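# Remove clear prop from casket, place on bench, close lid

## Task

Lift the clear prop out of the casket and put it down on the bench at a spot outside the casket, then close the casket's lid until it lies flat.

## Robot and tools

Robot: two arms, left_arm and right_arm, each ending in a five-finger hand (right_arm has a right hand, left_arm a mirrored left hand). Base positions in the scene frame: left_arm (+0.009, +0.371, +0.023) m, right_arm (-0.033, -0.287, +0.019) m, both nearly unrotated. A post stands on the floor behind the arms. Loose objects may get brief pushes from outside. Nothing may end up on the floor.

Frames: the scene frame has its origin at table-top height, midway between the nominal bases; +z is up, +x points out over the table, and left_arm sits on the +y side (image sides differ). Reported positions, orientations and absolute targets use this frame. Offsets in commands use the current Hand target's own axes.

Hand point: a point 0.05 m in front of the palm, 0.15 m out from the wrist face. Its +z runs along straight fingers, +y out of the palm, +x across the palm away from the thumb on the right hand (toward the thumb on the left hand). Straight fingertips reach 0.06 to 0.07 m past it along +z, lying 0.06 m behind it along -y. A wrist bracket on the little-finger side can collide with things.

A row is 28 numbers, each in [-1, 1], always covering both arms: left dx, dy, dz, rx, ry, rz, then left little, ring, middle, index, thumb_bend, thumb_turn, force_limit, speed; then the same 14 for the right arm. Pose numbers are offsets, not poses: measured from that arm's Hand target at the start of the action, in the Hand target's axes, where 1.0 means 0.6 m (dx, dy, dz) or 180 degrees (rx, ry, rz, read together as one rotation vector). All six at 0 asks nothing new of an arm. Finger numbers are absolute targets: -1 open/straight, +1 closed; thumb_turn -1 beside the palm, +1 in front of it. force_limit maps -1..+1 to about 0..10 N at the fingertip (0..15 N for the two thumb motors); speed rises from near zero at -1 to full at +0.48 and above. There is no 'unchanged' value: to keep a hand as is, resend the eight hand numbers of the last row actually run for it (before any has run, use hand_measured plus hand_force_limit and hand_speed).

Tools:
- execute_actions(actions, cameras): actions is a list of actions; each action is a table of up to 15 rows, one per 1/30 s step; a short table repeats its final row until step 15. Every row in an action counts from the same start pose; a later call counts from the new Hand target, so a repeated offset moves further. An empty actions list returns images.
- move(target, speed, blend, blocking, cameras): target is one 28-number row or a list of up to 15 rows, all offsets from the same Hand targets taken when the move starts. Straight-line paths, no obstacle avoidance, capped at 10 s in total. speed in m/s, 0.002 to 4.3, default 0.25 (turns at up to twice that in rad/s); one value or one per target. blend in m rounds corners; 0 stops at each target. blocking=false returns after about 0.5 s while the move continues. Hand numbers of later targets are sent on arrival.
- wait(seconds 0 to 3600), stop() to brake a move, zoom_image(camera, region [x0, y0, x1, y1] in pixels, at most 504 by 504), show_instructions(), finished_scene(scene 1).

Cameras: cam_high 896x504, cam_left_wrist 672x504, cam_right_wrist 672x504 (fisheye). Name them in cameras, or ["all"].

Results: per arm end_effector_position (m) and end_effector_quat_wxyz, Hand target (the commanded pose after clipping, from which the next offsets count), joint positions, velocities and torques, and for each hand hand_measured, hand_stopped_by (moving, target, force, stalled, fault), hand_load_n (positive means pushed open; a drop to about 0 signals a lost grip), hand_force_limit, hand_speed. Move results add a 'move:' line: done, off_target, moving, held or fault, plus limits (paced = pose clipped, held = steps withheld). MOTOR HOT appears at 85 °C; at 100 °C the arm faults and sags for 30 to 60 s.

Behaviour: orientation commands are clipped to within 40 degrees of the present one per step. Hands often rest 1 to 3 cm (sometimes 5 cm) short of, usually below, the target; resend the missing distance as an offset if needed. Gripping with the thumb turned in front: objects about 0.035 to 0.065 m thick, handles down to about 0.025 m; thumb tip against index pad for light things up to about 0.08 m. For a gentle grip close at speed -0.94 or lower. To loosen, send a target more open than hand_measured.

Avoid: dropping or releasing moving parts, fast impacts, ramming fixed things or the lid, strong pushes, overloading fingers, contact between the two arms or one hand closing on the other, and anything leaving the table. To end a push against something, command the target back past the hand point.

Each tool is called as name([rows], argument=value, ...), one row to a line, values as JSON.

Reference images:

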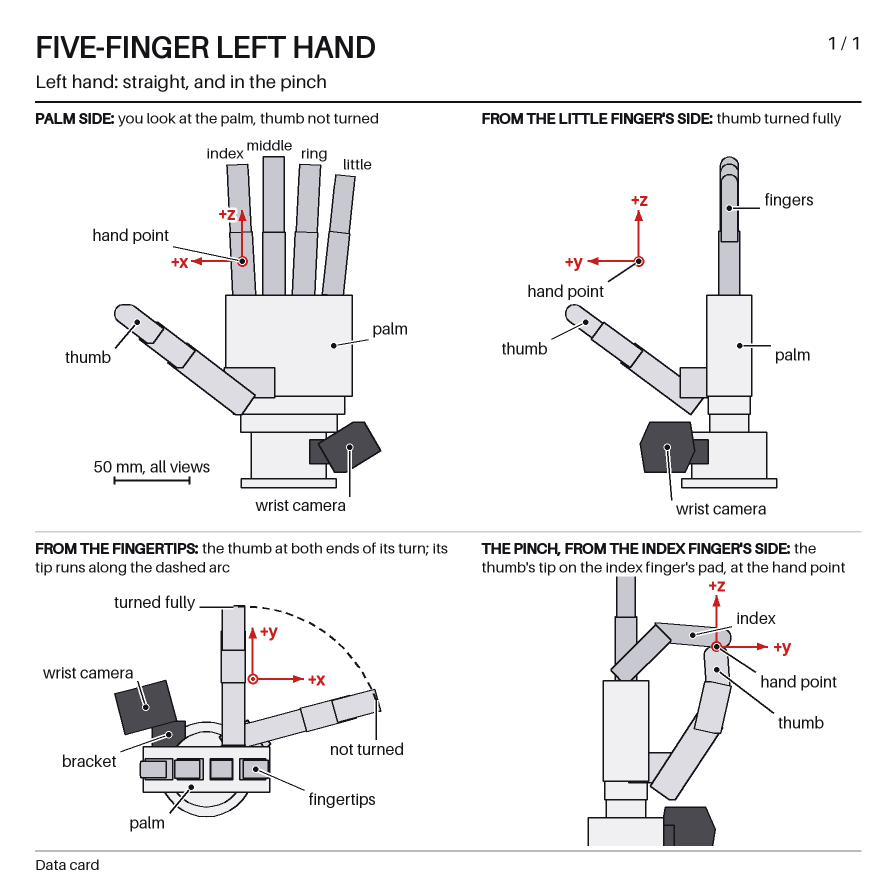

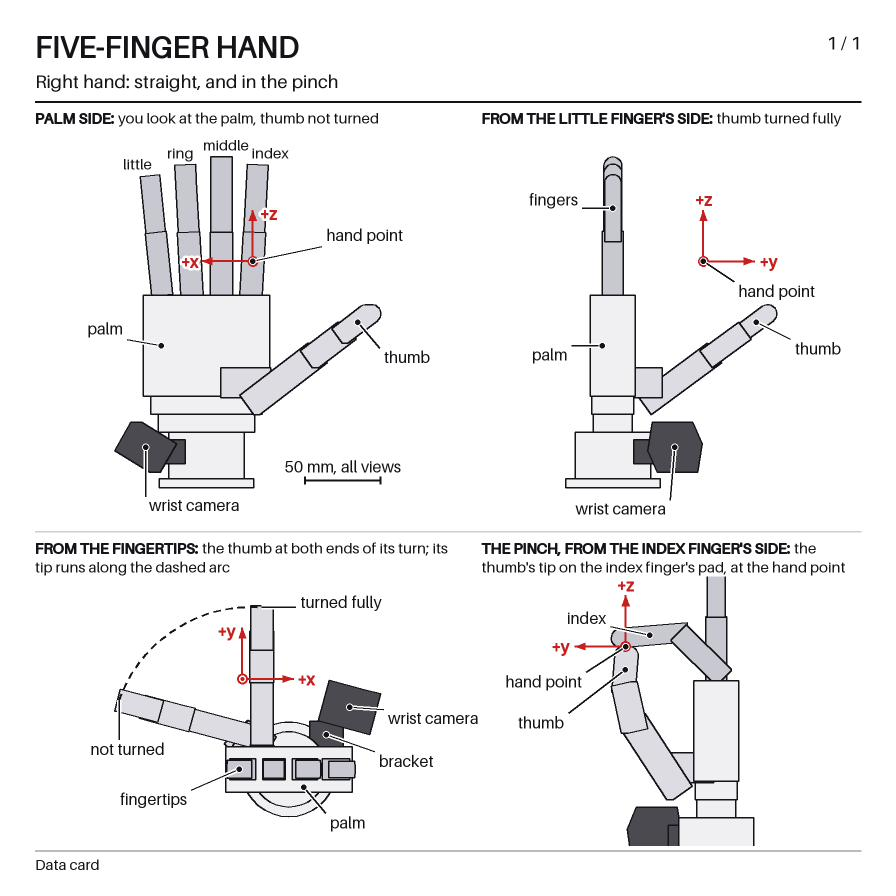

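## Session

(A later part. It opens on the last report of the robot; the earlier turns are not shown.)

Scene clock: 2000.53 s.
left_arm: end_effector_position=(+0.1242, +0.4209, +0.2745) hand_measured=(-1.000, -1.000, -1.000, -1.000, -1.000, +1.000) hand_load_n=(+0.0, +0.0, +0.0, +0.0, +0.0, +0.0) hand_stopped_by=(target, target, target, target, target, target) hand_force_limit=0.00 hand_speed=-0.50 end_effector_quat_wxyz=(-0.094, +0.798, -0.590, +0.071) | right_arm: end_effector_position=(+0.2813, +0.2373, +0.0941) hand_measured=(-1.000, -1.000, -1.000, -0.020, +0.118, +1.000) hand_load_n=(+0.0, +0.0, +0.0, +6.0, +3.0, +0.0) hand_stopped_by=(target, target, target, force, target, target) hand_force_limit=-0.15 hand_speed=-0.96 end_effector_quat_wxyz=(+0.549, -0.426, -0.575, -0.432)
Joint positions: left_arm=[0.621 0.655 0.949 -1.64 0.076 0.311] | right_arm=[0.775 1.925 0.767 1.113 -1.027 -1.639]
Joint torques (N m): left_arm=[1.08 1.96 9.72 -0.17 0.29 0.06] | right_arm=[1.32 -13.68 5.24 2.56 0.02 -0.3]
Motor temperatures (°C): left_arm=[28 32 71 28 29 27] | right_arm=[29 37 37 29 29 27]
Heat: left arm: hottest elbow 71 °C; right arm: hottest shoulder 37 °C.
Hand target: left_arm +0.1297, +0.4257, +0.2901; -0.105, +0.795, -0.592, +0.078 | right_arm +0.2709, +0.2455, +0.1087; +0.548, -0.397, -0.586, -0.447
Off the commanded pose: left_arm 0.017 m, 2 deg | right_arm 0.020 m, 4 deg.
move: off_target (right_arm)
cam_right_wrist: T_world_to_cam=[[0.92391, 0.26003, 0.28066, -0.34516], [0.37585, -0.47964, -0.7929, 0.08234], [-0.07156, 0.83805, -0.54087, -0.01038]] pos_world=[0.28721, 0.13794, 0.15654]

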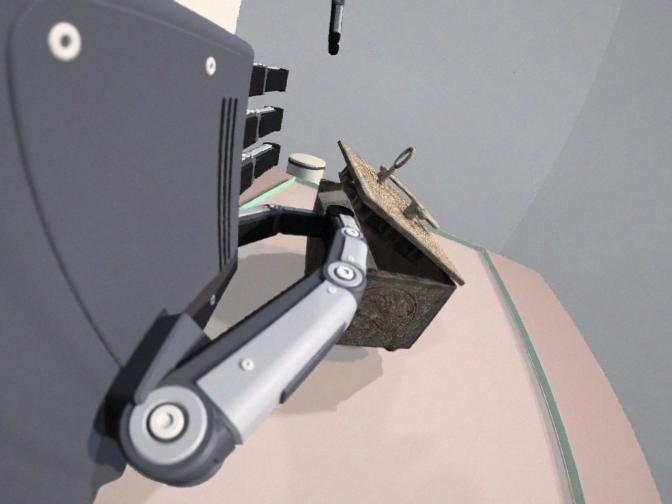

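move(target=[0,0,0,0,0,0,-1,-1,-1,-1,-1,1,0,-0.5, 0.018,-0.013,0.001,0,0,-0.01,-1,-1,-1,0.15,0.12,1,-0.15,-0.96], speed=0.04, cameras=["cam_high","cam_right_wrist"])

zoom_image(camera="cam_right_wrist", region=[260, 140, 460, 320])

zoom_image(camera="cam_high", region=[500, 260, 640, 400])

Scene clock: 2029.00 s.
left_arm: end_effector_position=(+0.1242, +0.4209, +0.2745) hand_measured=(-1.000, -1.000, -1.000, -1.000, -1.000, +1.000) hand_load_n=(+0.0, +0.0, +0.0, +0.0, +0.0, +0.0) hand_stopped_by=(target, target, target, target, target, target) hand_force_limit=0.00 hand_speed=-0.50 end_effector_quat_wxyz=(-0.094, +0.798, -0.590, +0.071) | right_arm: end_effector_position=(+0.2719, +0.2359, +0.0955) hand_measured=(-1.000, -1.000, -1.000, -0.020, +0.118, +1.000) hand_load_n=(+0.0, +0.0, +0.0, +5.5, +2.0, +0.0) hand_stopped_by=(target, target, target, force, target, target) hand_force_limit=-0.15 hand_speed=-0.96 end_effector_quat_wxyz=(+0.543, -0.419, -0.582, -0.438)
Joint positions: left_arm=[0.621 0.655 0.949 -1.64 0.076 0.311] | right_arm=[0.789 1.912 0.744 1.114 -1.015 -1.671]
Joint torques (N m): left_arm=[0.79 1.96 9.7 -0.12 0.28 0.04] | right_arm=[1.2 -15.03 5.2 2.17 0.04 -0.27]
Motor temperatures (°C): left_arm=[28 32 71 28 29 27] | right_arm=[29 37 37 29 29 27]
Heat: left arm: hottest elbow 71 °C; right arm: hottest shoulder 37 °C.
Hand target: left_arm +0.1297, +0.4257, +0.2901; -0.105, +0.795, -0.592, +0.078 | right_arm +0.2624, +0.2435, +0.1187; +0.541, -0.387, -0.592, -0.456
Off the commanded pose: left_arm 0.017 m, 2 deg | right_arm 0.026 m, 4 deg.
move: off_target (right_arm)
cam_right_wrist: T_world_to_cam=[[0.9156, 0.26143, 0.3055, -0.33693], [0.39769, -0.47676, -0.78392, 0.07888], [-0.05929, 0.83925, -0.54049, -0.01268]] pos_world=[0.27637, 0.13633, 0.15791]

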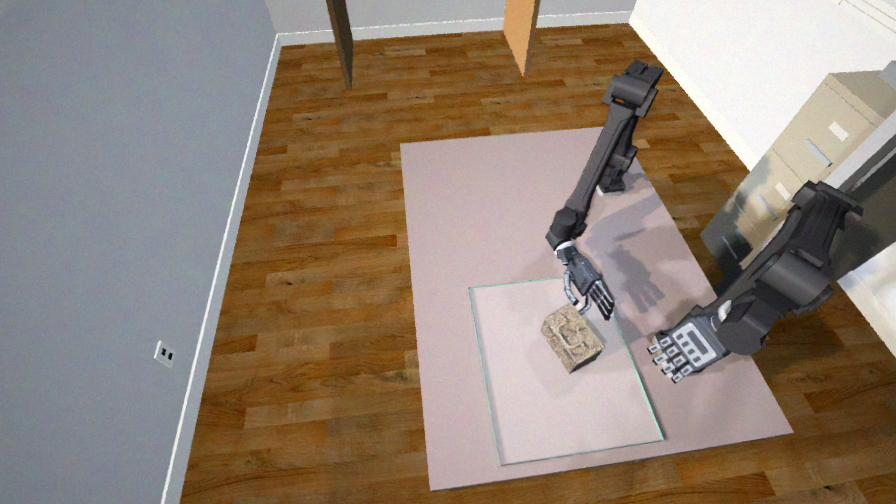

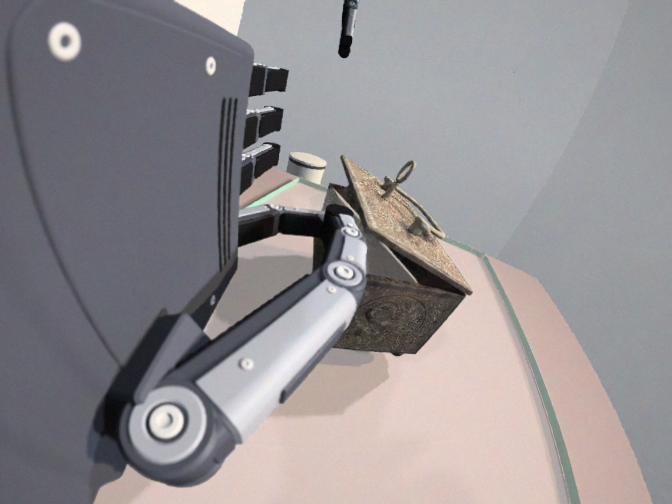

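Scaled by 2.520 from the camera's image (finer frame: 960x720).

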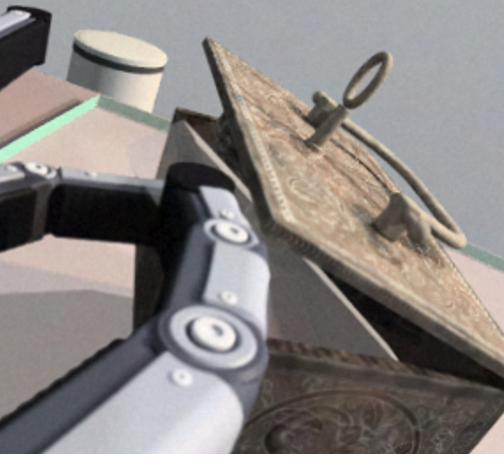

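Scaled by 3.600 from the camera's image (finer frame: 1280x720).

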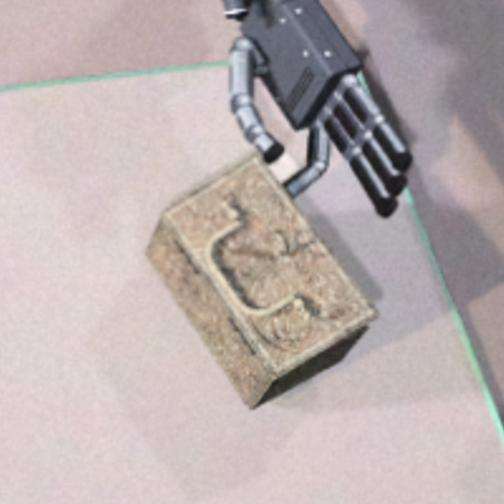

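move(target=[0,0,0,0,0,0,-1,-1,-1,-1,-1,1,0,-0.5, 0.017,0.002,0.001,0,0,0,-1,-1,-1,0.15,0.12,1,-0.15,-0.96], speed=0.04, cameras=["cam_high","cam_right_wrist"])

zoom_image(camera="cam_right_wrist", region=[260, 140, 460, 320])

zoom_image(camera="cam_high", region=[500, 260, 640, 400])

Scene clock: 2046.17 s.
left_arm: end_effector_position=(+0.1242, +0.4209, +0.2745) hand_measured=(-1.000, -1.000, -1.000, -1.000, -1.000, +1.000) hand_load_n=(+0.0, -0.5, +0.0, +0.0, -0.5, +0.0) hand_stopped_by=(target, target, target, target, target, target) hand_force_limit=0.00 hand_speed=-0.50 end_effector_quat_wxyz=(-0.094, +0.798, -0.590, +0.071) | right_arm: end_effector_position=(+0.2679, +0.2370, +0.1095) hand_measured=(-1.000, -1.000, -1.000, -0.020, +0.118, +1.000) hand_load_n=(+0.0, +0.0, +0.0, +6.0, +2.0, +0.0) hand_stopped_by=(target, target, target, force, target, target) hand_force_limit=-0.15 hand_speed=-0.96 end_effector_quat_wxyz=(+0.544, -0.408, -0.585, -0.443)
Joint positions: left_arm=[0.621 0.655 0.949 -1.64 0.076 0.311] | right_arm=[0.793 1.884 0.739 1.114 -1.021 -1.671]
Joint torques (N m): left_arm=[0.97 1.79 9.73 -0.2 0.31 0.05] | right_arm=[0.91 -15.03 5.82 1.02 0.11 -0.27]
Motor temperatures (°C): left_arm=[28 32 72 28 29 27] | right_arm=[29 37 36 29 29 27]
Heat: left arm: hottest elbow 72 °C; right arm: hottest shoulder 37 °C.
Hand target: left_arm +0.1297, +0.4257, +0.2901; -0.105, +0.795, -0.592, +0.078 | right_arm +0.2621, +0.2441, +0.1290; +0.541, -0.387, -0.592, -0.456
Off the commanded pose: left_arm 0.017 m, 2 deg | right_arm 0.022 m, 3 deg.
move: off_target (right_arm)
cam_right_wrist: T_world_to_cam=[[0.90794, 0.26581, 0.32404, -0.3389], [0.41478, -0.45897, -0.78569, 0.08331], [-0.06012, 0.84776, -0.52696, -0.00965]] pos_world=[0.27256, 0.1365, 0.17019]

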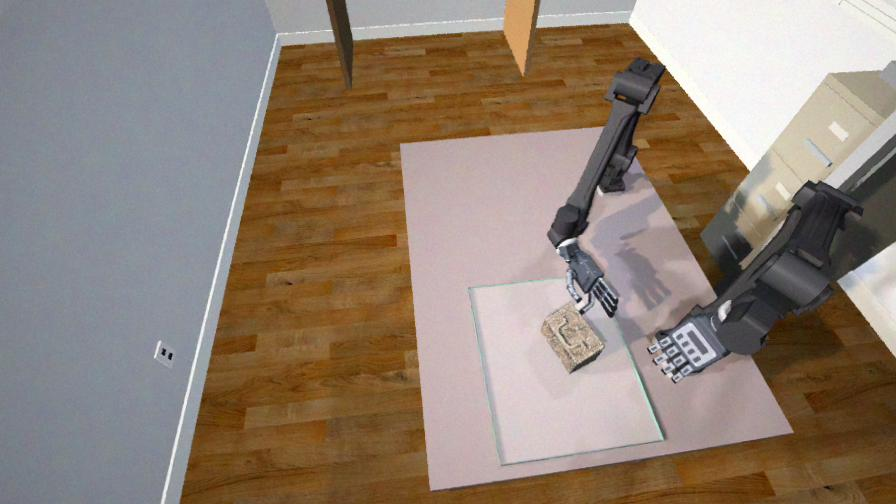

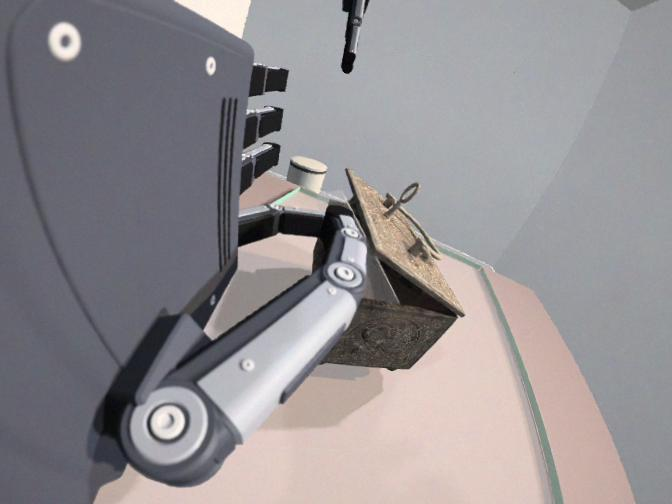

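Scaled by 2.520 from the camera's image (finer frame: 960x720).

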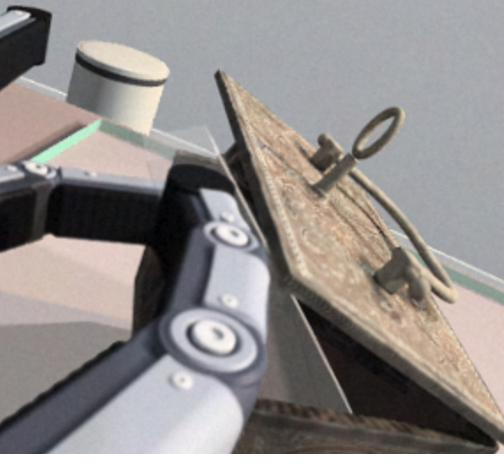

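Scaled by 3.600 from the camera's image (finer frame: 1280x720).

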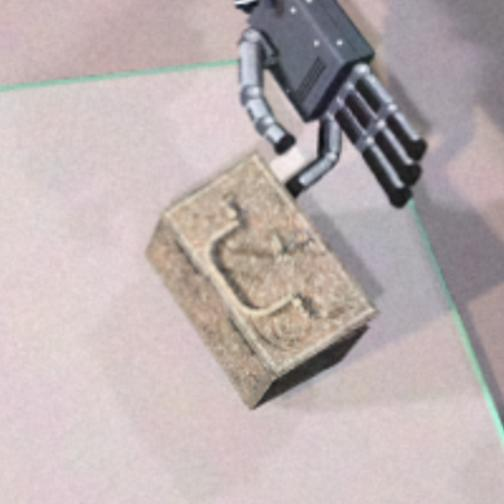

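move(target=[0,0,0,0,0,0,-1,-1,-1,-1,-1,1,0,-0.5, 0.03,-0.010,0.001,0,0,0,-1,-1,-1,0.15,0.12,1,-0.15,-0.96], speed=0.05, cameras=["cam_high","cam_right_wrist"])

zoom_image(camera="cam_right_wrist", region=[260, 140, 460, 320])

zoom_image(camera="cam_high", region=[500, 260, 640, 400])

Scene clock: 2066.07 s.
left_arm: end_effector_position=(+0.1242, +0.4209, +0.2745) hand_measured=(-1.000, -1.000, -1.000, -1.000, -1.000, +1.000) hand_load_n=(+0.0, +0.0, +0.0, +0.0, +0.0, +0.0) hand_stopped_by=(target, target, target, target, target, target) hand_force_limit=0.00 hand_speed=-0.50 end_effector_quat_wxyz=(-0.094, +0.798, -0.590, +0.071) | right_arm: end_effector_position=(+0.2604, +0.2363, +0.1295) hand_measured=(-1.000, -1.000, -1.000, -0.020, +0.118, +1.000) hand_load_n=(-0.5, +0.0, +0.0, +6.5, +2.0, +0.0) hand_stopped_by=(target, target, target, force, target, target) hand_force_limit=-0.15 hand_speed=-0.96 end_effector_quat_wxyz=(+0.544, -0.405, -0.585, -0.444)
Joint positions: left_arm=[0.621 0.655 0.949 -1.64 0.076 0.311] | right_arm=[0.804 1.821 0.724 1.073 -1.013 -1.671]
Joint torques (N m): left_arm=[0.62 1.96 9.74 -0.13 0.3 0.03] | right_arm=[0.97 -14.33 6.02 0.99 0.17 -0.27]
Motor temperatures (°C): left_arm=[28 32 72 28 29 27] | right_arm=[29 37 36 29 29 27]
Heat: left arm: hottest elbow 72 °C; right arm: hottest shoulder 37 °C.
Hand target: left_arm +0.1297, +0.4257, +0.2901; -0.105, +0.795, -0.592, +0.078 | right_arm +0.2542, +0.2423, +0.1462; +0.541, -0.387, -0.592, -0.456
Off the commanded pose: left_arm 0.017 m, 2 deg | right_arm 0.019 m, 3 deg.
move: off_target (right_arm)
cam_right_wrist: T_world_to_cam=[[0.90569, 0.26723, 0.3291, -0.33872], [0.41959, -0.45417, -0.78592, 0.09947], [-0.06056, 0.84989, -0.52347, 0.00024]] pos_world=[0.26506, 0.13549, 0.18978]

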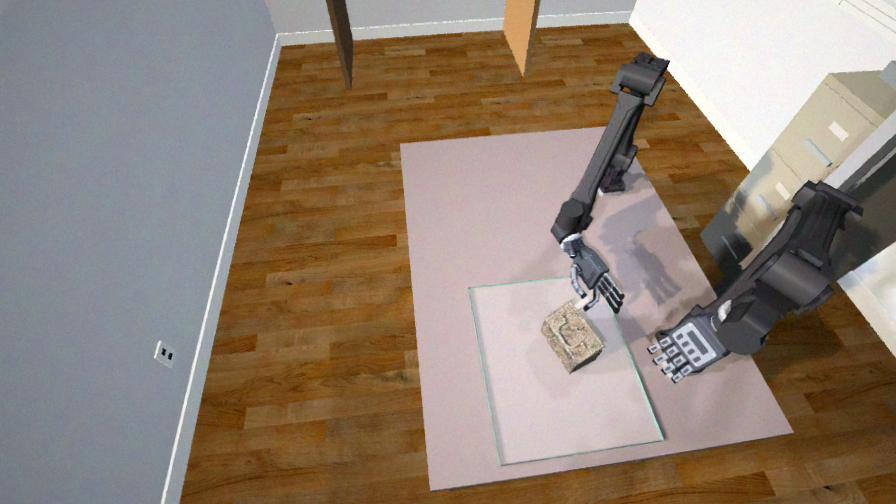

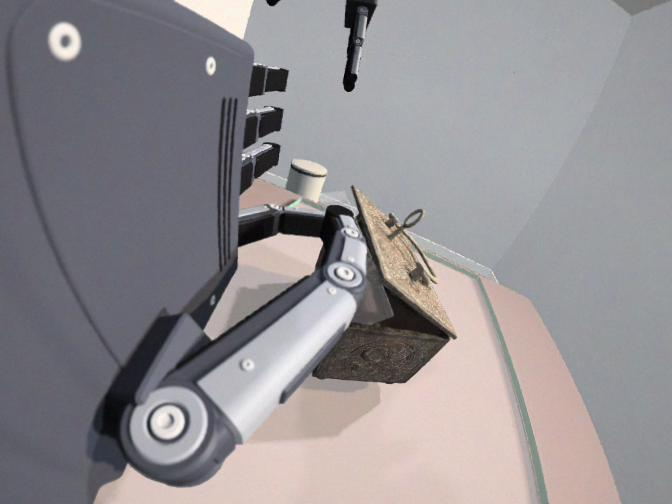

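Scaled by 2.520 from the camera's image (finer frame: 960x720).

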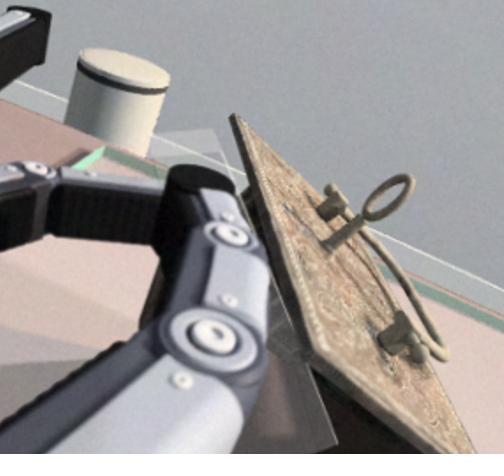

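Scaled by 3.600 from the camera's image (finer frame: 1280x720).

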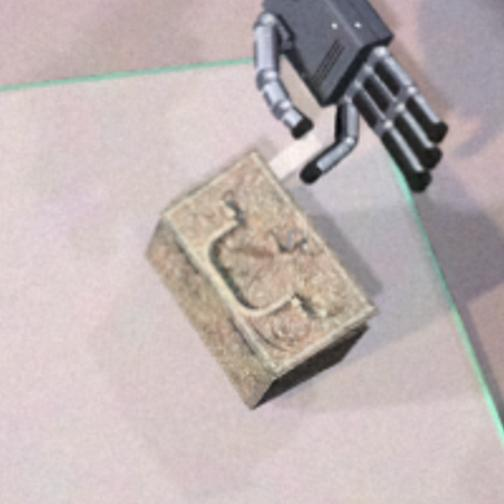

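move(target=[0,0,0,0,0,0,-1,-1,-1,-1,-1,1,0,-0.5, 0.04,-0.018,0.0,0,0,0,-1,-1,-1,0.15,0.12,1,-0.15,-0.96], speed=0.05, cameras=["cam_high","cam_right_wrist"])

zoom_image(camera="cam_right_wrist", region=[260, 160, 460, 340])

zoom_image(camera="cam_high", region=[500, 260, 640, 400])

Scene clock: 2074.67 s.
left_arm: end_effector_position=(+0.1242, +0.4209, +0.2745) hand_measured=(-1.000, -1.000, -1.000, -1.000, -1.000, +1.000) hand_load_n=(+0.0, +0.0, +0.0, +0.0, +0.0, +0.0) hand_stopped_by=(target, target, target, target, target, target) hand_force_limit=0.00 hand_speed=-0.50 end_effector_quat_wxyz=(-0.094, +0.798, -0.590, +0.071) | right_arm: end_effector_position=(+0.2476, +0.2340, +0.1568) hand_measured=(-1.000, -1.000, -1.000, -0.020, +0.118, +1.000) hand_load_n=(+0.0, +0.0, +0.0, +5.0, +2.0, -0.5) hand_stopped_by=(target, target, target, force, target, target) hand_force_limit=-0.15 hand_speed=-0.96 end_effector_quat_wxyz=(+0.544, -0.401, -0.586, -0.447)
Joint positions: left_arm=[0.621 0.655 0.949 -1.64 0.076 0.311] | right_arm=[0.823 1.731 0.7 1.016 -0.996 -1.671]
Joint torques (N m): left_arm=[0.62 1.67 9.76 -0.18 0.3 0.04] | right_arm=[0.79 -13.22 6.43 0.91 0.17 -0.26]
Motor temperatures (°C): left_arm=[28 32 72 28 29 27] | right_arm=[29 37 36 29 29 27]
Heat: left arm: hottest elbow 72 °C; right arm: hottest shoulder 37 °C.
Hand target: left_arm +0.1297, +0.4257, +0.2901; -0.105, +0.795, -0.592, +0.078 | right_arm +0.2411, +0.2384, +0.1687; +0.541, -0.387, -0.592, -0.456
Off the commanded pose: left_arm 0.017 m, 2 deg | right_arm 0.014 m, 2 deg.
move: off_target (right_arm)
cam_right_wrist: T_world_to_cam=[[0.90316, 0.26638, 0.33666, -0.33589], [0.4253, -0.44833, -0.78621, 0.12252], [-0.0585, 0.85325, -0.51821, 0.01363]] pos_world=[0.25205, 0.13278, 0.21647]

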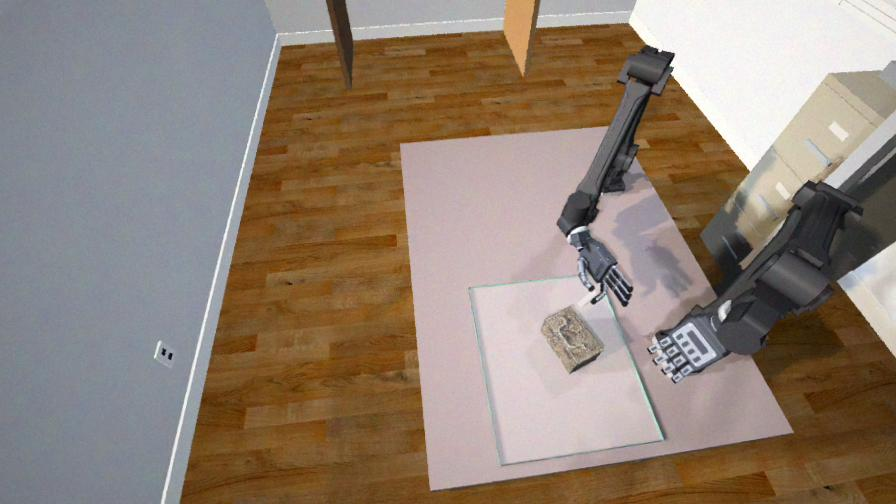

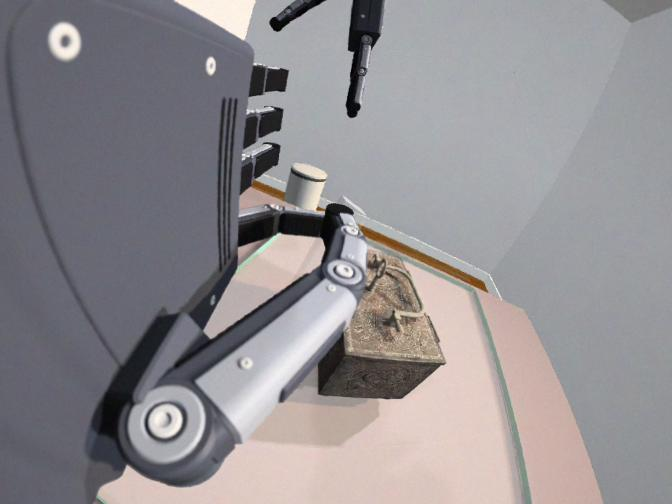

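Scaled by 2.520 from the camera's image (finer frame: 960x720).

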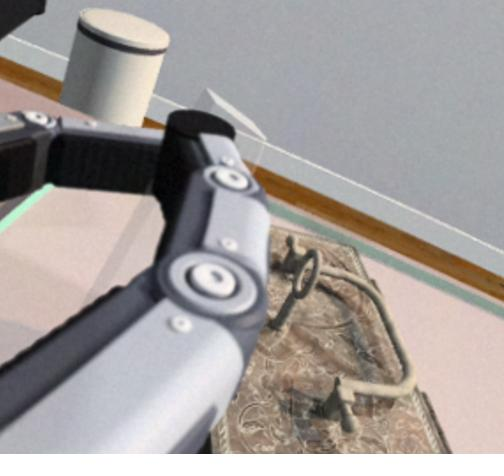

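Scaled by 3.600 from the camera's image (finer frame: 1280x720).

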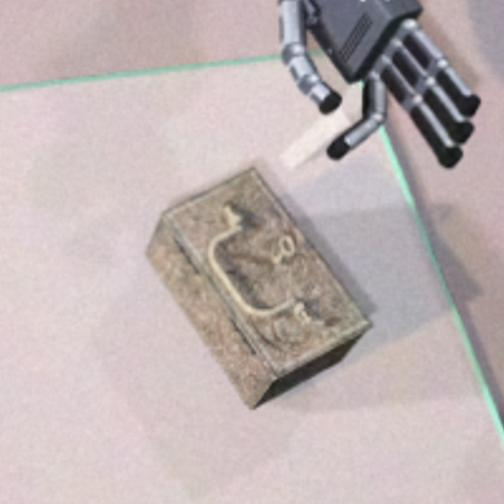

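zoom_image(camera="cam_right_wrist", region=[250, 170, 390, 340])

zoom_image(camera="cam_high", region=[570, 270, 640, 320])

Scaled by 2.965 from the camera's image (finer frame: 960x720).

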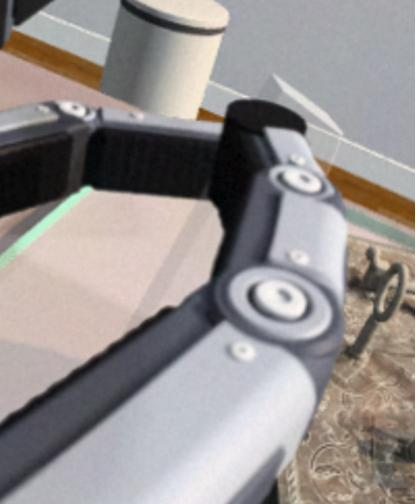

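Scaled by 7.200 from the camera's image (finer frame: 1280x720).

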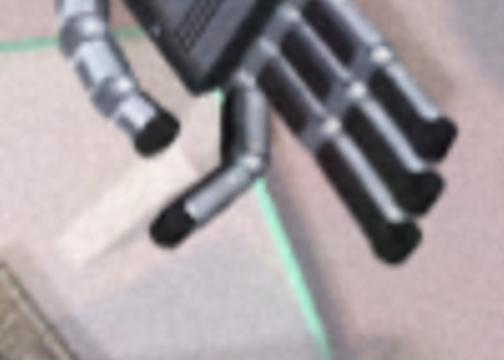

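move(target=[0,0,0,0,0,0,-1,-1,-1,-1,-1,1,0,-0.5, 0.01,-0.04,-0.02,0,0,0,-1,-1,-1,0.15,0.12,1,-0.15,-0.96], speed=0.05, cameras=["all"])

zoom_image(camera="cam_right_wrist", region=[250, 150, 430, 340])

zoom_image(camera="cam_high", region=[570, 255, 640, 315])

zoom_image(camera="cam_left_wrist", region=[300, 150, 500, 340])

Scene clock: 2125.77 s.
left_arm: end_effector_position=(+0.1242, +0.4209, +0.2745) hand_measured=(-1.000, -1.000, -1.000, -1.000, -1.000, +1.000) hand_load_n=(+0.0, +0.0, +0.0, +0.0, +0.0, +0.0) hand_stopped_by=(target, target, target, target, target, target) hand_force_limit=0.00 hand_speed=-0.50 end_effector_quat_wxyz=(-0.094, +0.798, -0.590, +0.071) | right_arm: end_effector_position=(+0.2293, +0.2152, +0.1556) hand_measured=(-1.000, -1.000, -1.000, -0.020, +0.118, +1.000) hand_load_n=(+0.0, -0.5, +0.0, +5.0, +2.0, +0.0) hand_stopped_by=(target, target, target, force, target, target) hand_force_limit=-0.15 hand_speed=-0.96 end_effector_quat_wxyz=(+0.543, -0.410, -0.584, -0.443)
Joint positions: left_arm=[0.621 0.655 0.949 -1.64 0.076 0.311] | right_arm=[0.83 1.674 0.624 1.016 -0.979 -1.671]
Joint torques (N m): left_arm=[0.79 1.9 9.69 -0.32 0.3 0.04] | right_arm=[0.97 -12.34 6.3 1.59 0.14 -0.27]
Motor temperatures (°C): left_arm=[28 32 72 28 29 27] | right_arm=[29 35 37 29 29 27]
Heat: left arm: hottest elbow 72 °C; right arm: hottest elbow 37 °C.
Hand target: left_arm +0.1297, +0.4257, +0.2901; -0.105, +0.795, -0.592, +0.078 | right_arm +0.2211, +0.2199, +0.1717; +0.541, -0.387, -0.592, -0.456
Off the commanded pose: left_arm 0.017 m, 2 deg | right_arm 0.019 m, 3 deg.
move: off_target (right_arm)
cam_left_wrist: T_world_to_cam=[[0.96661, 0.05686, 0.24985, -0.21692], [-0.05508, -0.90618, 0.4193, 0.27881], [0.25025, -0.41906, -0.87279, 0.50052]] pos_world=[0.09978, 0.47473, 0.37414]
cam_right_wrist: T_world_to_cam=[[0.90946, 0.26271, 0.32228, -0.31238], [0.41189, -0.46336, -0.78463, 0.12694], [-0.0568, 0.84633, -0.52961, 0.03081]] pos_world=[0.23356, 0.11481, 0.21659]

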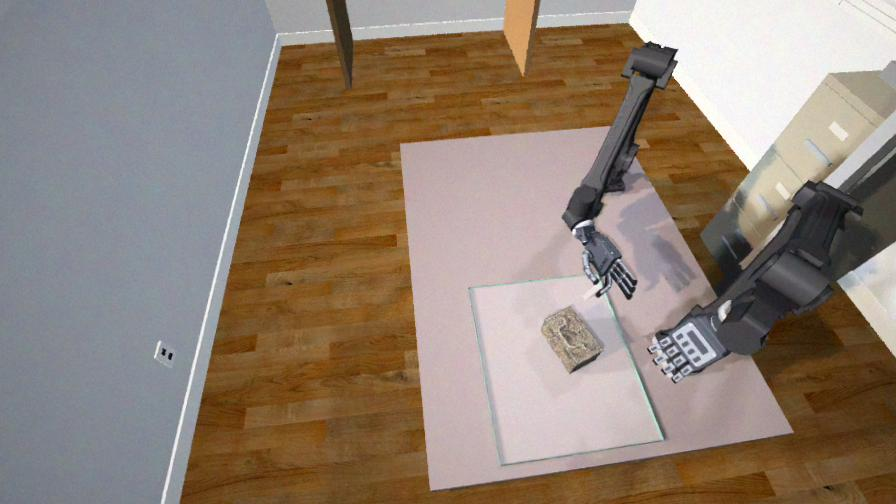

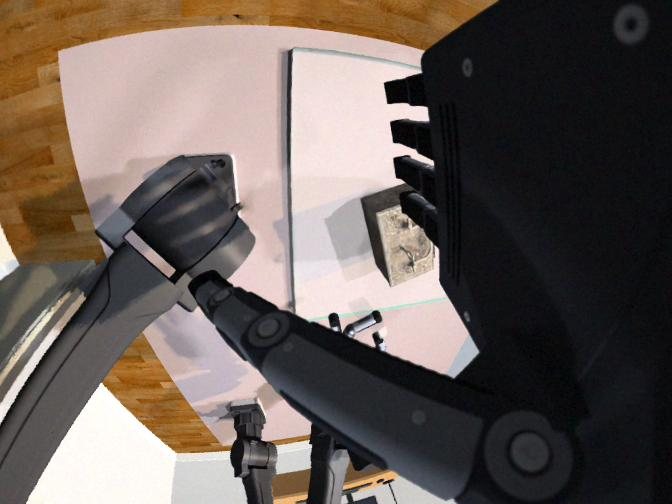

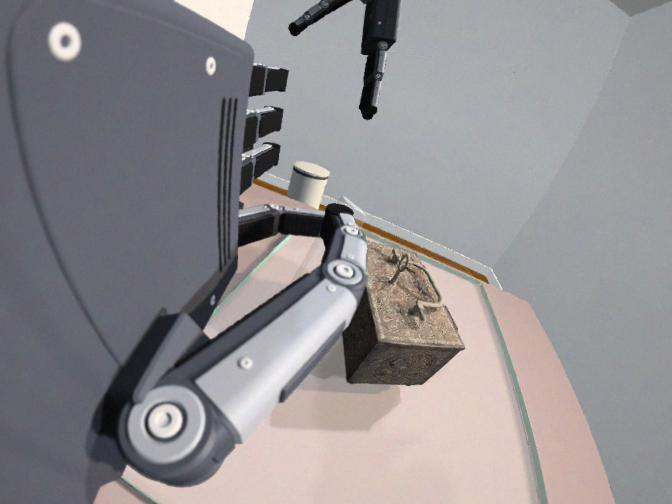

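Scaled by 2.653 from the camera's image (finer frame: 960x720).

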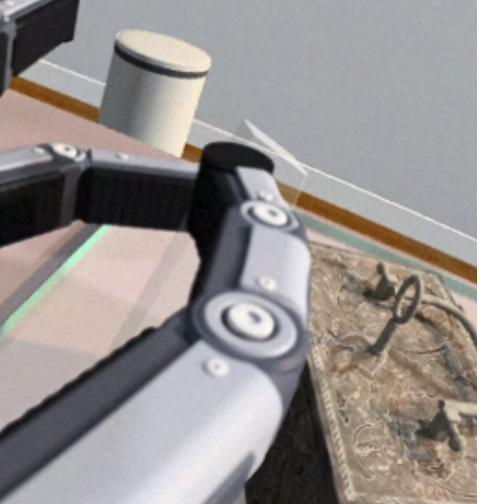

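Scaled by 7.200 from the camera's image (finer frame: 1280x720).

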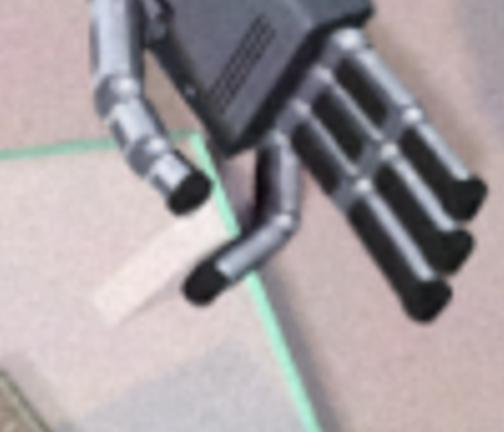

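Scaled by 2.520 from the camera's image (finer frame: 960x720).

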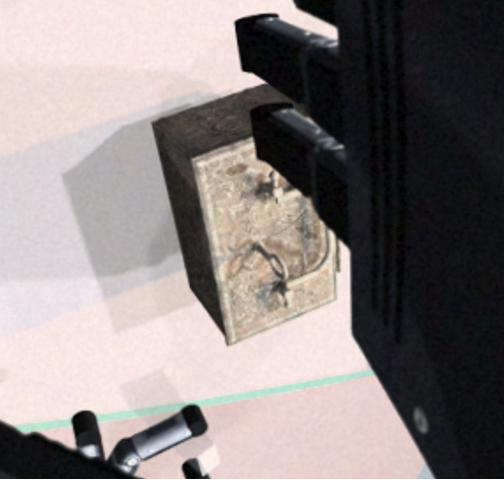

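zoom_image(camera="cam_left_wrist", region=[310, 280, 420, 370])

zoom_image(camera="cam_right_wrist", region=[310, 180, 400, 260])

Scaled by 4.582 from the camera's image (finer frame: 960x720).

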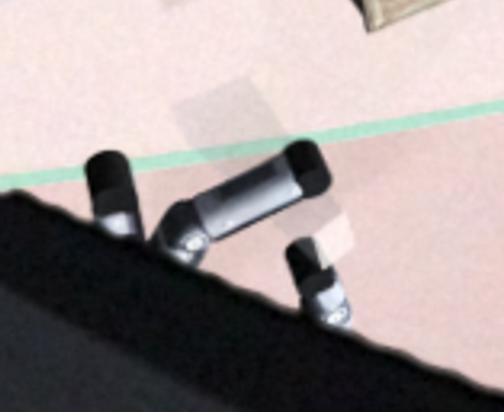

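Scaled by 5.600 from the camera's image (finer frame: 960x720).

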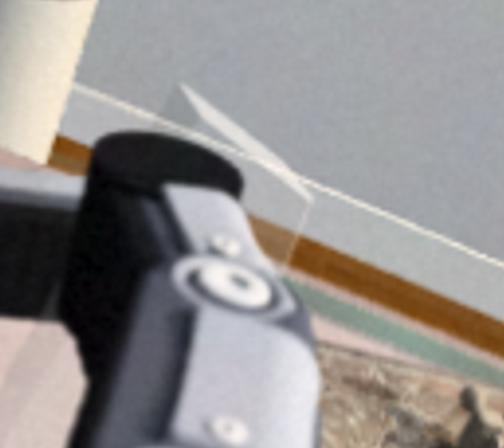

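zoom_image(camera="cam_high", region=[578, 272, 614, 308])

zoom_image(camera="cam_left_wrist", region=[335, 285, 395, 345])

Scaled by 14.000 from the camera's image (finer frame: 1280x720).

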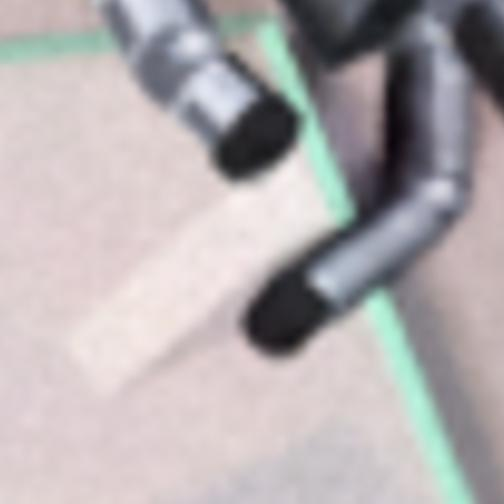

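Scaled by 8.400 from the camera's image (finer frame: 960x720).

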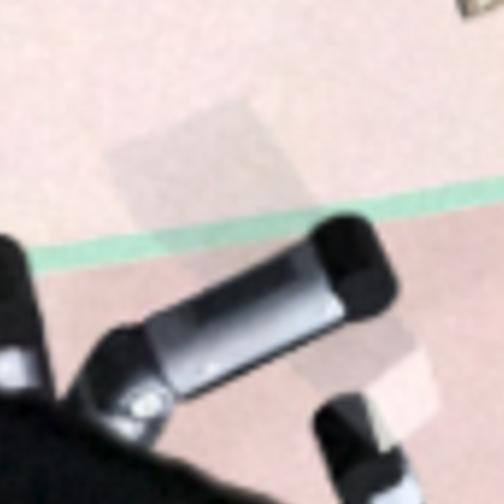

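move(target=[0,0,0,0,0,0,-1,-1,-1,-1,-1,1,0,-0.5, -0.065,-0.01,-0.01,0,0,0,-1,-1,-1,0.15,0.12,1,-0.15,-0.96], speed=0.05, cameras=["all"])

zoom_image(camera="cam_right_wrist", region=[250, 150, 430, 340])

zoom_image(camera="cam_high", region=[572, 262, 622, 312])

zoom_image(camera="cam_left_wrist", region=[325, 275, 395, 345])

Scene clock: 2332.60 s.
left_arm: end_effector_position=(+0.1242, +0.4209, +0.2745) hand_measured=(-1.000, -1.000, -1.000, -1.000, -1.000, +1.000) hand_load_n=(+0.0, +0.0, +0.0, +0.0, +0.0, +0.0) hand_stopped_by=(target, target, target, target, target, target) hand_force_limit=0.00 hand_speed=-0.50 end_effector_quat_wxyz=(-0.094, +0.798, -0.590, +0.071) | right_arm: end_effector_position=(+0.2253, +0.2108, +0.1220) hand_measured=(-1.000, -1.000, -1.000, -0.020, +0.118, +1.000) hand_load_n=(+0.0, +0.0, +0.0, +5.0, +2.0, +0.0) hand_stopped_by=(target, target, target, force, target, target) hand_force_limit=-0.15 hand_speed=-0.96 end_effector_quat_wxyz=(+0.542, -0.410, -0.585, -0.442)
Joint positions: left_arm=[0.621 0.655 0.949 -1.64 0.076 0.311] | right_arm=[0.83 1.772 0.601 1.133 -0.981 -1.676]
Joint torques (N m): left_arm=[0.97 1.61 9.69 -0.23 0.3 0.05] | right_arm=[-0.15 -10.81 5.34 2.5 -0.2 -0.24]
Motor temperatures (°C): left_arm=[28 32 73 28 29 27] | right_arm=[28 34 35 29 29 27]
Heat: left arm: hottest elbow 73 °C; right arm: hottest elbow 35 °C.
Hand target: left_arm +0.1297, +0.4257, +0.2901; -0.105, +0.795, -0.592, +0.078 | right_arm +0.2216, +0.2138, +0.1323; +0.541, -0.387, -0.592, -0.456
Off the commanded pose: left_arm 0.017 m, 2 deg | right_arm 0.011 m, 3 deg.
move: off_target (right_arm)
cam_left_wrist: T_world_to_cam=[[0.96661, 0.05686, 0.24985, -0.21692], [-0.05508, -0.90618, 0.4193, 0.27881], [0.25025, -0.41906, -0.87279, 0.50052]] pos_world=[0.09978, 0.47473, 0.37414]
cam_right_wrist: T_world_to_cam=[[0.90859, 0.26495, 0.3229, -0.29701], [0.41371, -0.46442, -0.78304, 0.0998], [-0.05751, 0.84505, -0.53159, 0.0172]] pos_world=[0.22956, 0.11051, 0.18319]

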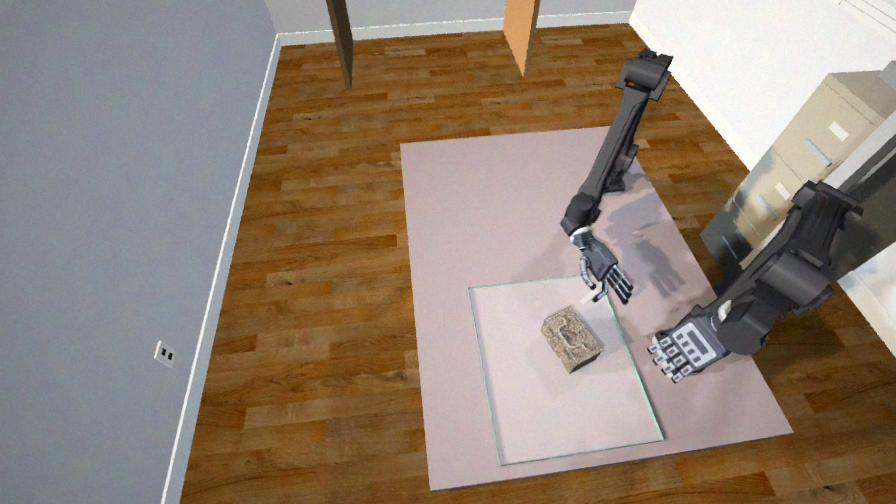

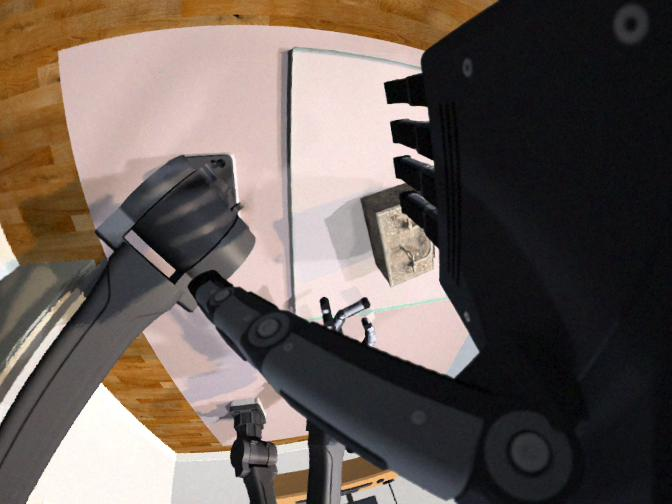

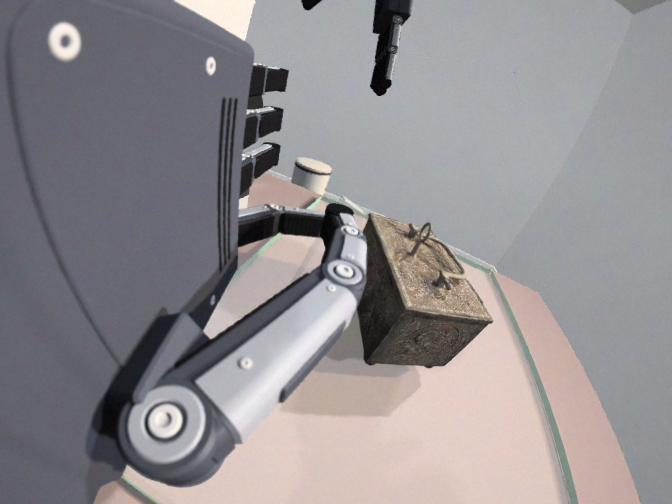

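Scaled by 2.653 from the camera's image (finer frame: 960x720).

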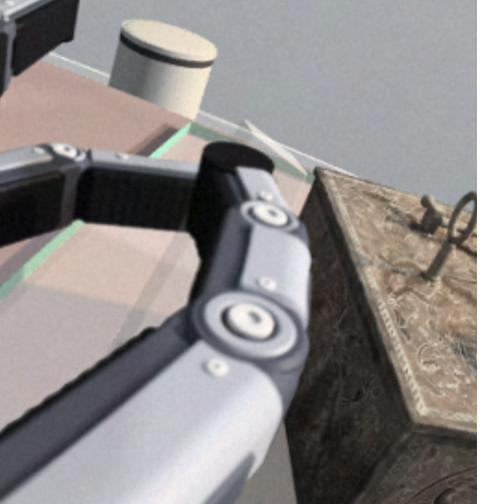

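Scaled by 10.080 from the camera's image (finer frame: 1280x720).

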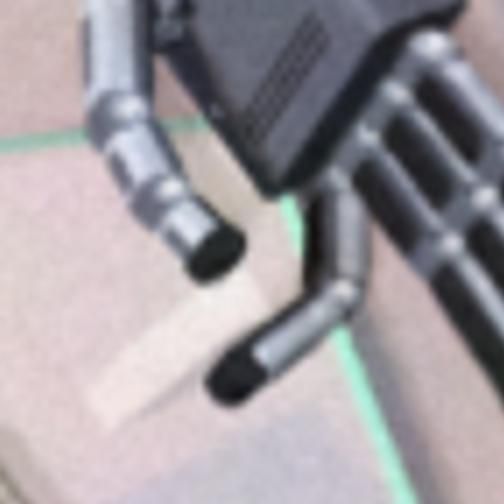

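Scaled by 7.200 from the camera's image (finer frame: 960x720).

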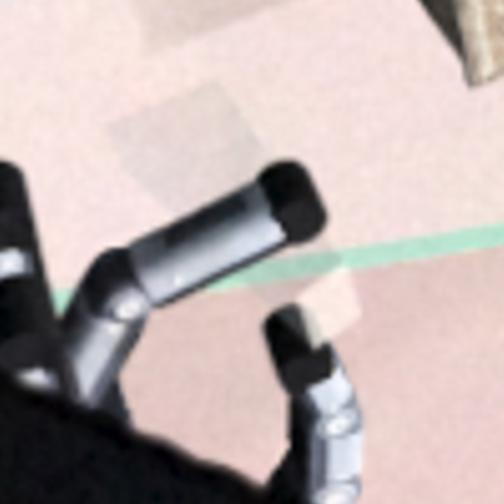

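execute_actions(actions=[])

Scene clock: 2358.10 s.
left_arm: end_effector_position=(+0.1242, +0.4209, +0.2745) hand_measured=(-1.000, -1.000, -1.000, -1.000, -1.000, +1.000) hand_load_n=(+0.0, +0.0, +0.0, -0.5, +0.0, +0.0) hand_stopped_by=(target, target, target, target, target, target) hand_force_limit=0.00 hand_speed=-0.50 end_effector_quat_wxyz=(-0.094, +0.798, -0.590, +0.071) | right_arm: end_effector_position=(+0.2253, +0.2108, +0.1220) hand_measured=(-1.000, -1.000, -1.000, -0.020, +0.118, +1.000) hand_load_n=(+0.0, +0.0, +0.0, +5.0, +2.0, -0.5) hand_stopped_by=(target, target, target, force, target, target) hand_force_limit=-0.15 hand_speed=-0.96 end_effector_quat_wxyz=(+0.542, -0.410, -0.585, -0.442)
Joint positions: left_arm=[0.621 0.655 0.949 -1.64 0.076 0.311] | right_arm=[0.83 1.772 0.601 1.133 -0.981 -1.676]
Joint velocities: within noise
Joint torques (N m): left_arm=[0.97 1.73 9.69 -0.09 0.27 0.04] | right_arm=[-0.09 -10.81 5.35 2.5 -0.19 -0.24]
Motor temperatures (°C): left_arm=[28 32 73 28 29 27] | right_arm=[28 34 35 29 29 27]
Heat: left arm: hottest elbow 73 °C; right arm: hottest elbow 35 °C.
Hand target: left_arm +0.1297, +0.4257, +0.2901; -0.105, +0.795, -0.592, +0.078 | right_arm +0.2216, +0.2138, +0.1323; +0.541, -0.387, -0.592, -0.456
Off the commanded pose: left_arm 0.017 m, 2 deg | right_arm 0.011 m, 3 deg.
camera_calibration:
cam_left_wrist: T_world_to_cam=[[0.96661, 0.05686, 0.24985, -0.21692], [-0.05508, -0.90618, 0.4193, 0.27881], [0.25025, -0.41906, -0.87279, 0.50052]] pos_world=[0.09978, 0.47473, 0.37414]
cam_right_wrist: T_world_to_cam=[[0.90859, 0.26495, 0.3229, -0.29701], [0.41371, -0.46442, -0.78304, 0.0998], [-0.05751, 0.84505, -0.53159, 0.0172]] pos_world=[0.22956, 0.11051, 0.18319]

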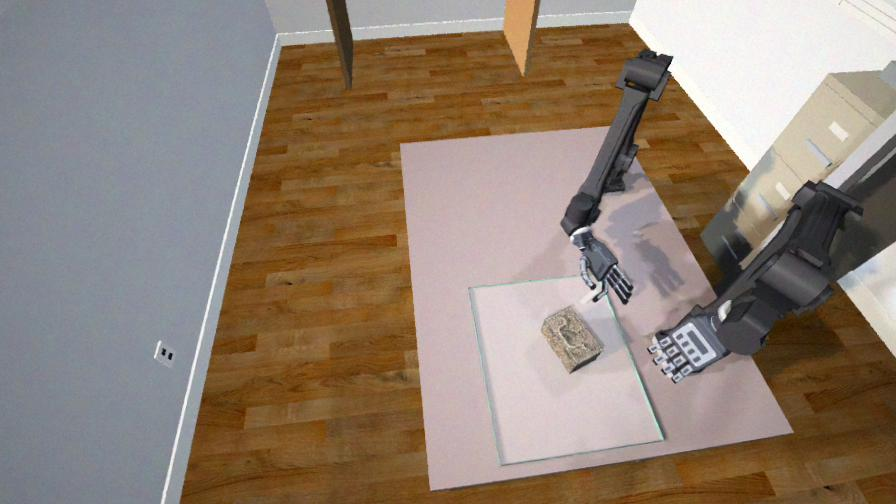

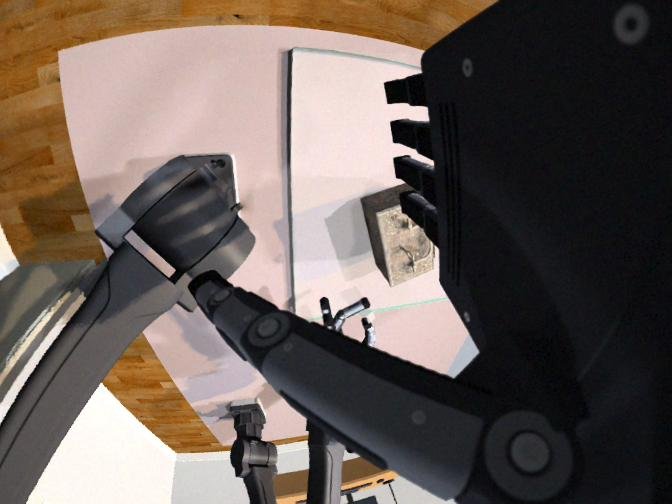

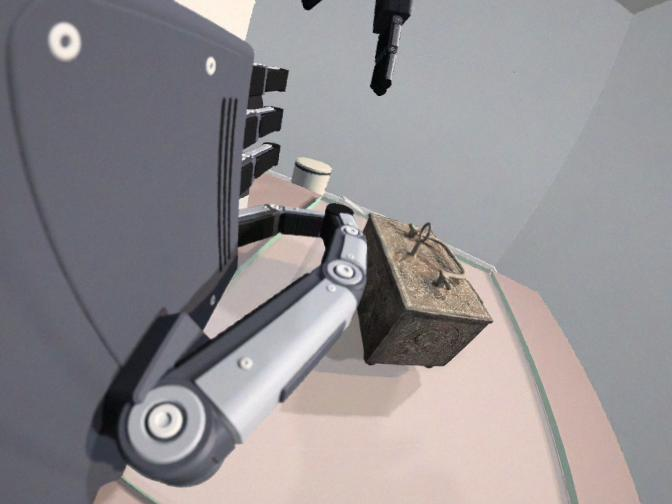

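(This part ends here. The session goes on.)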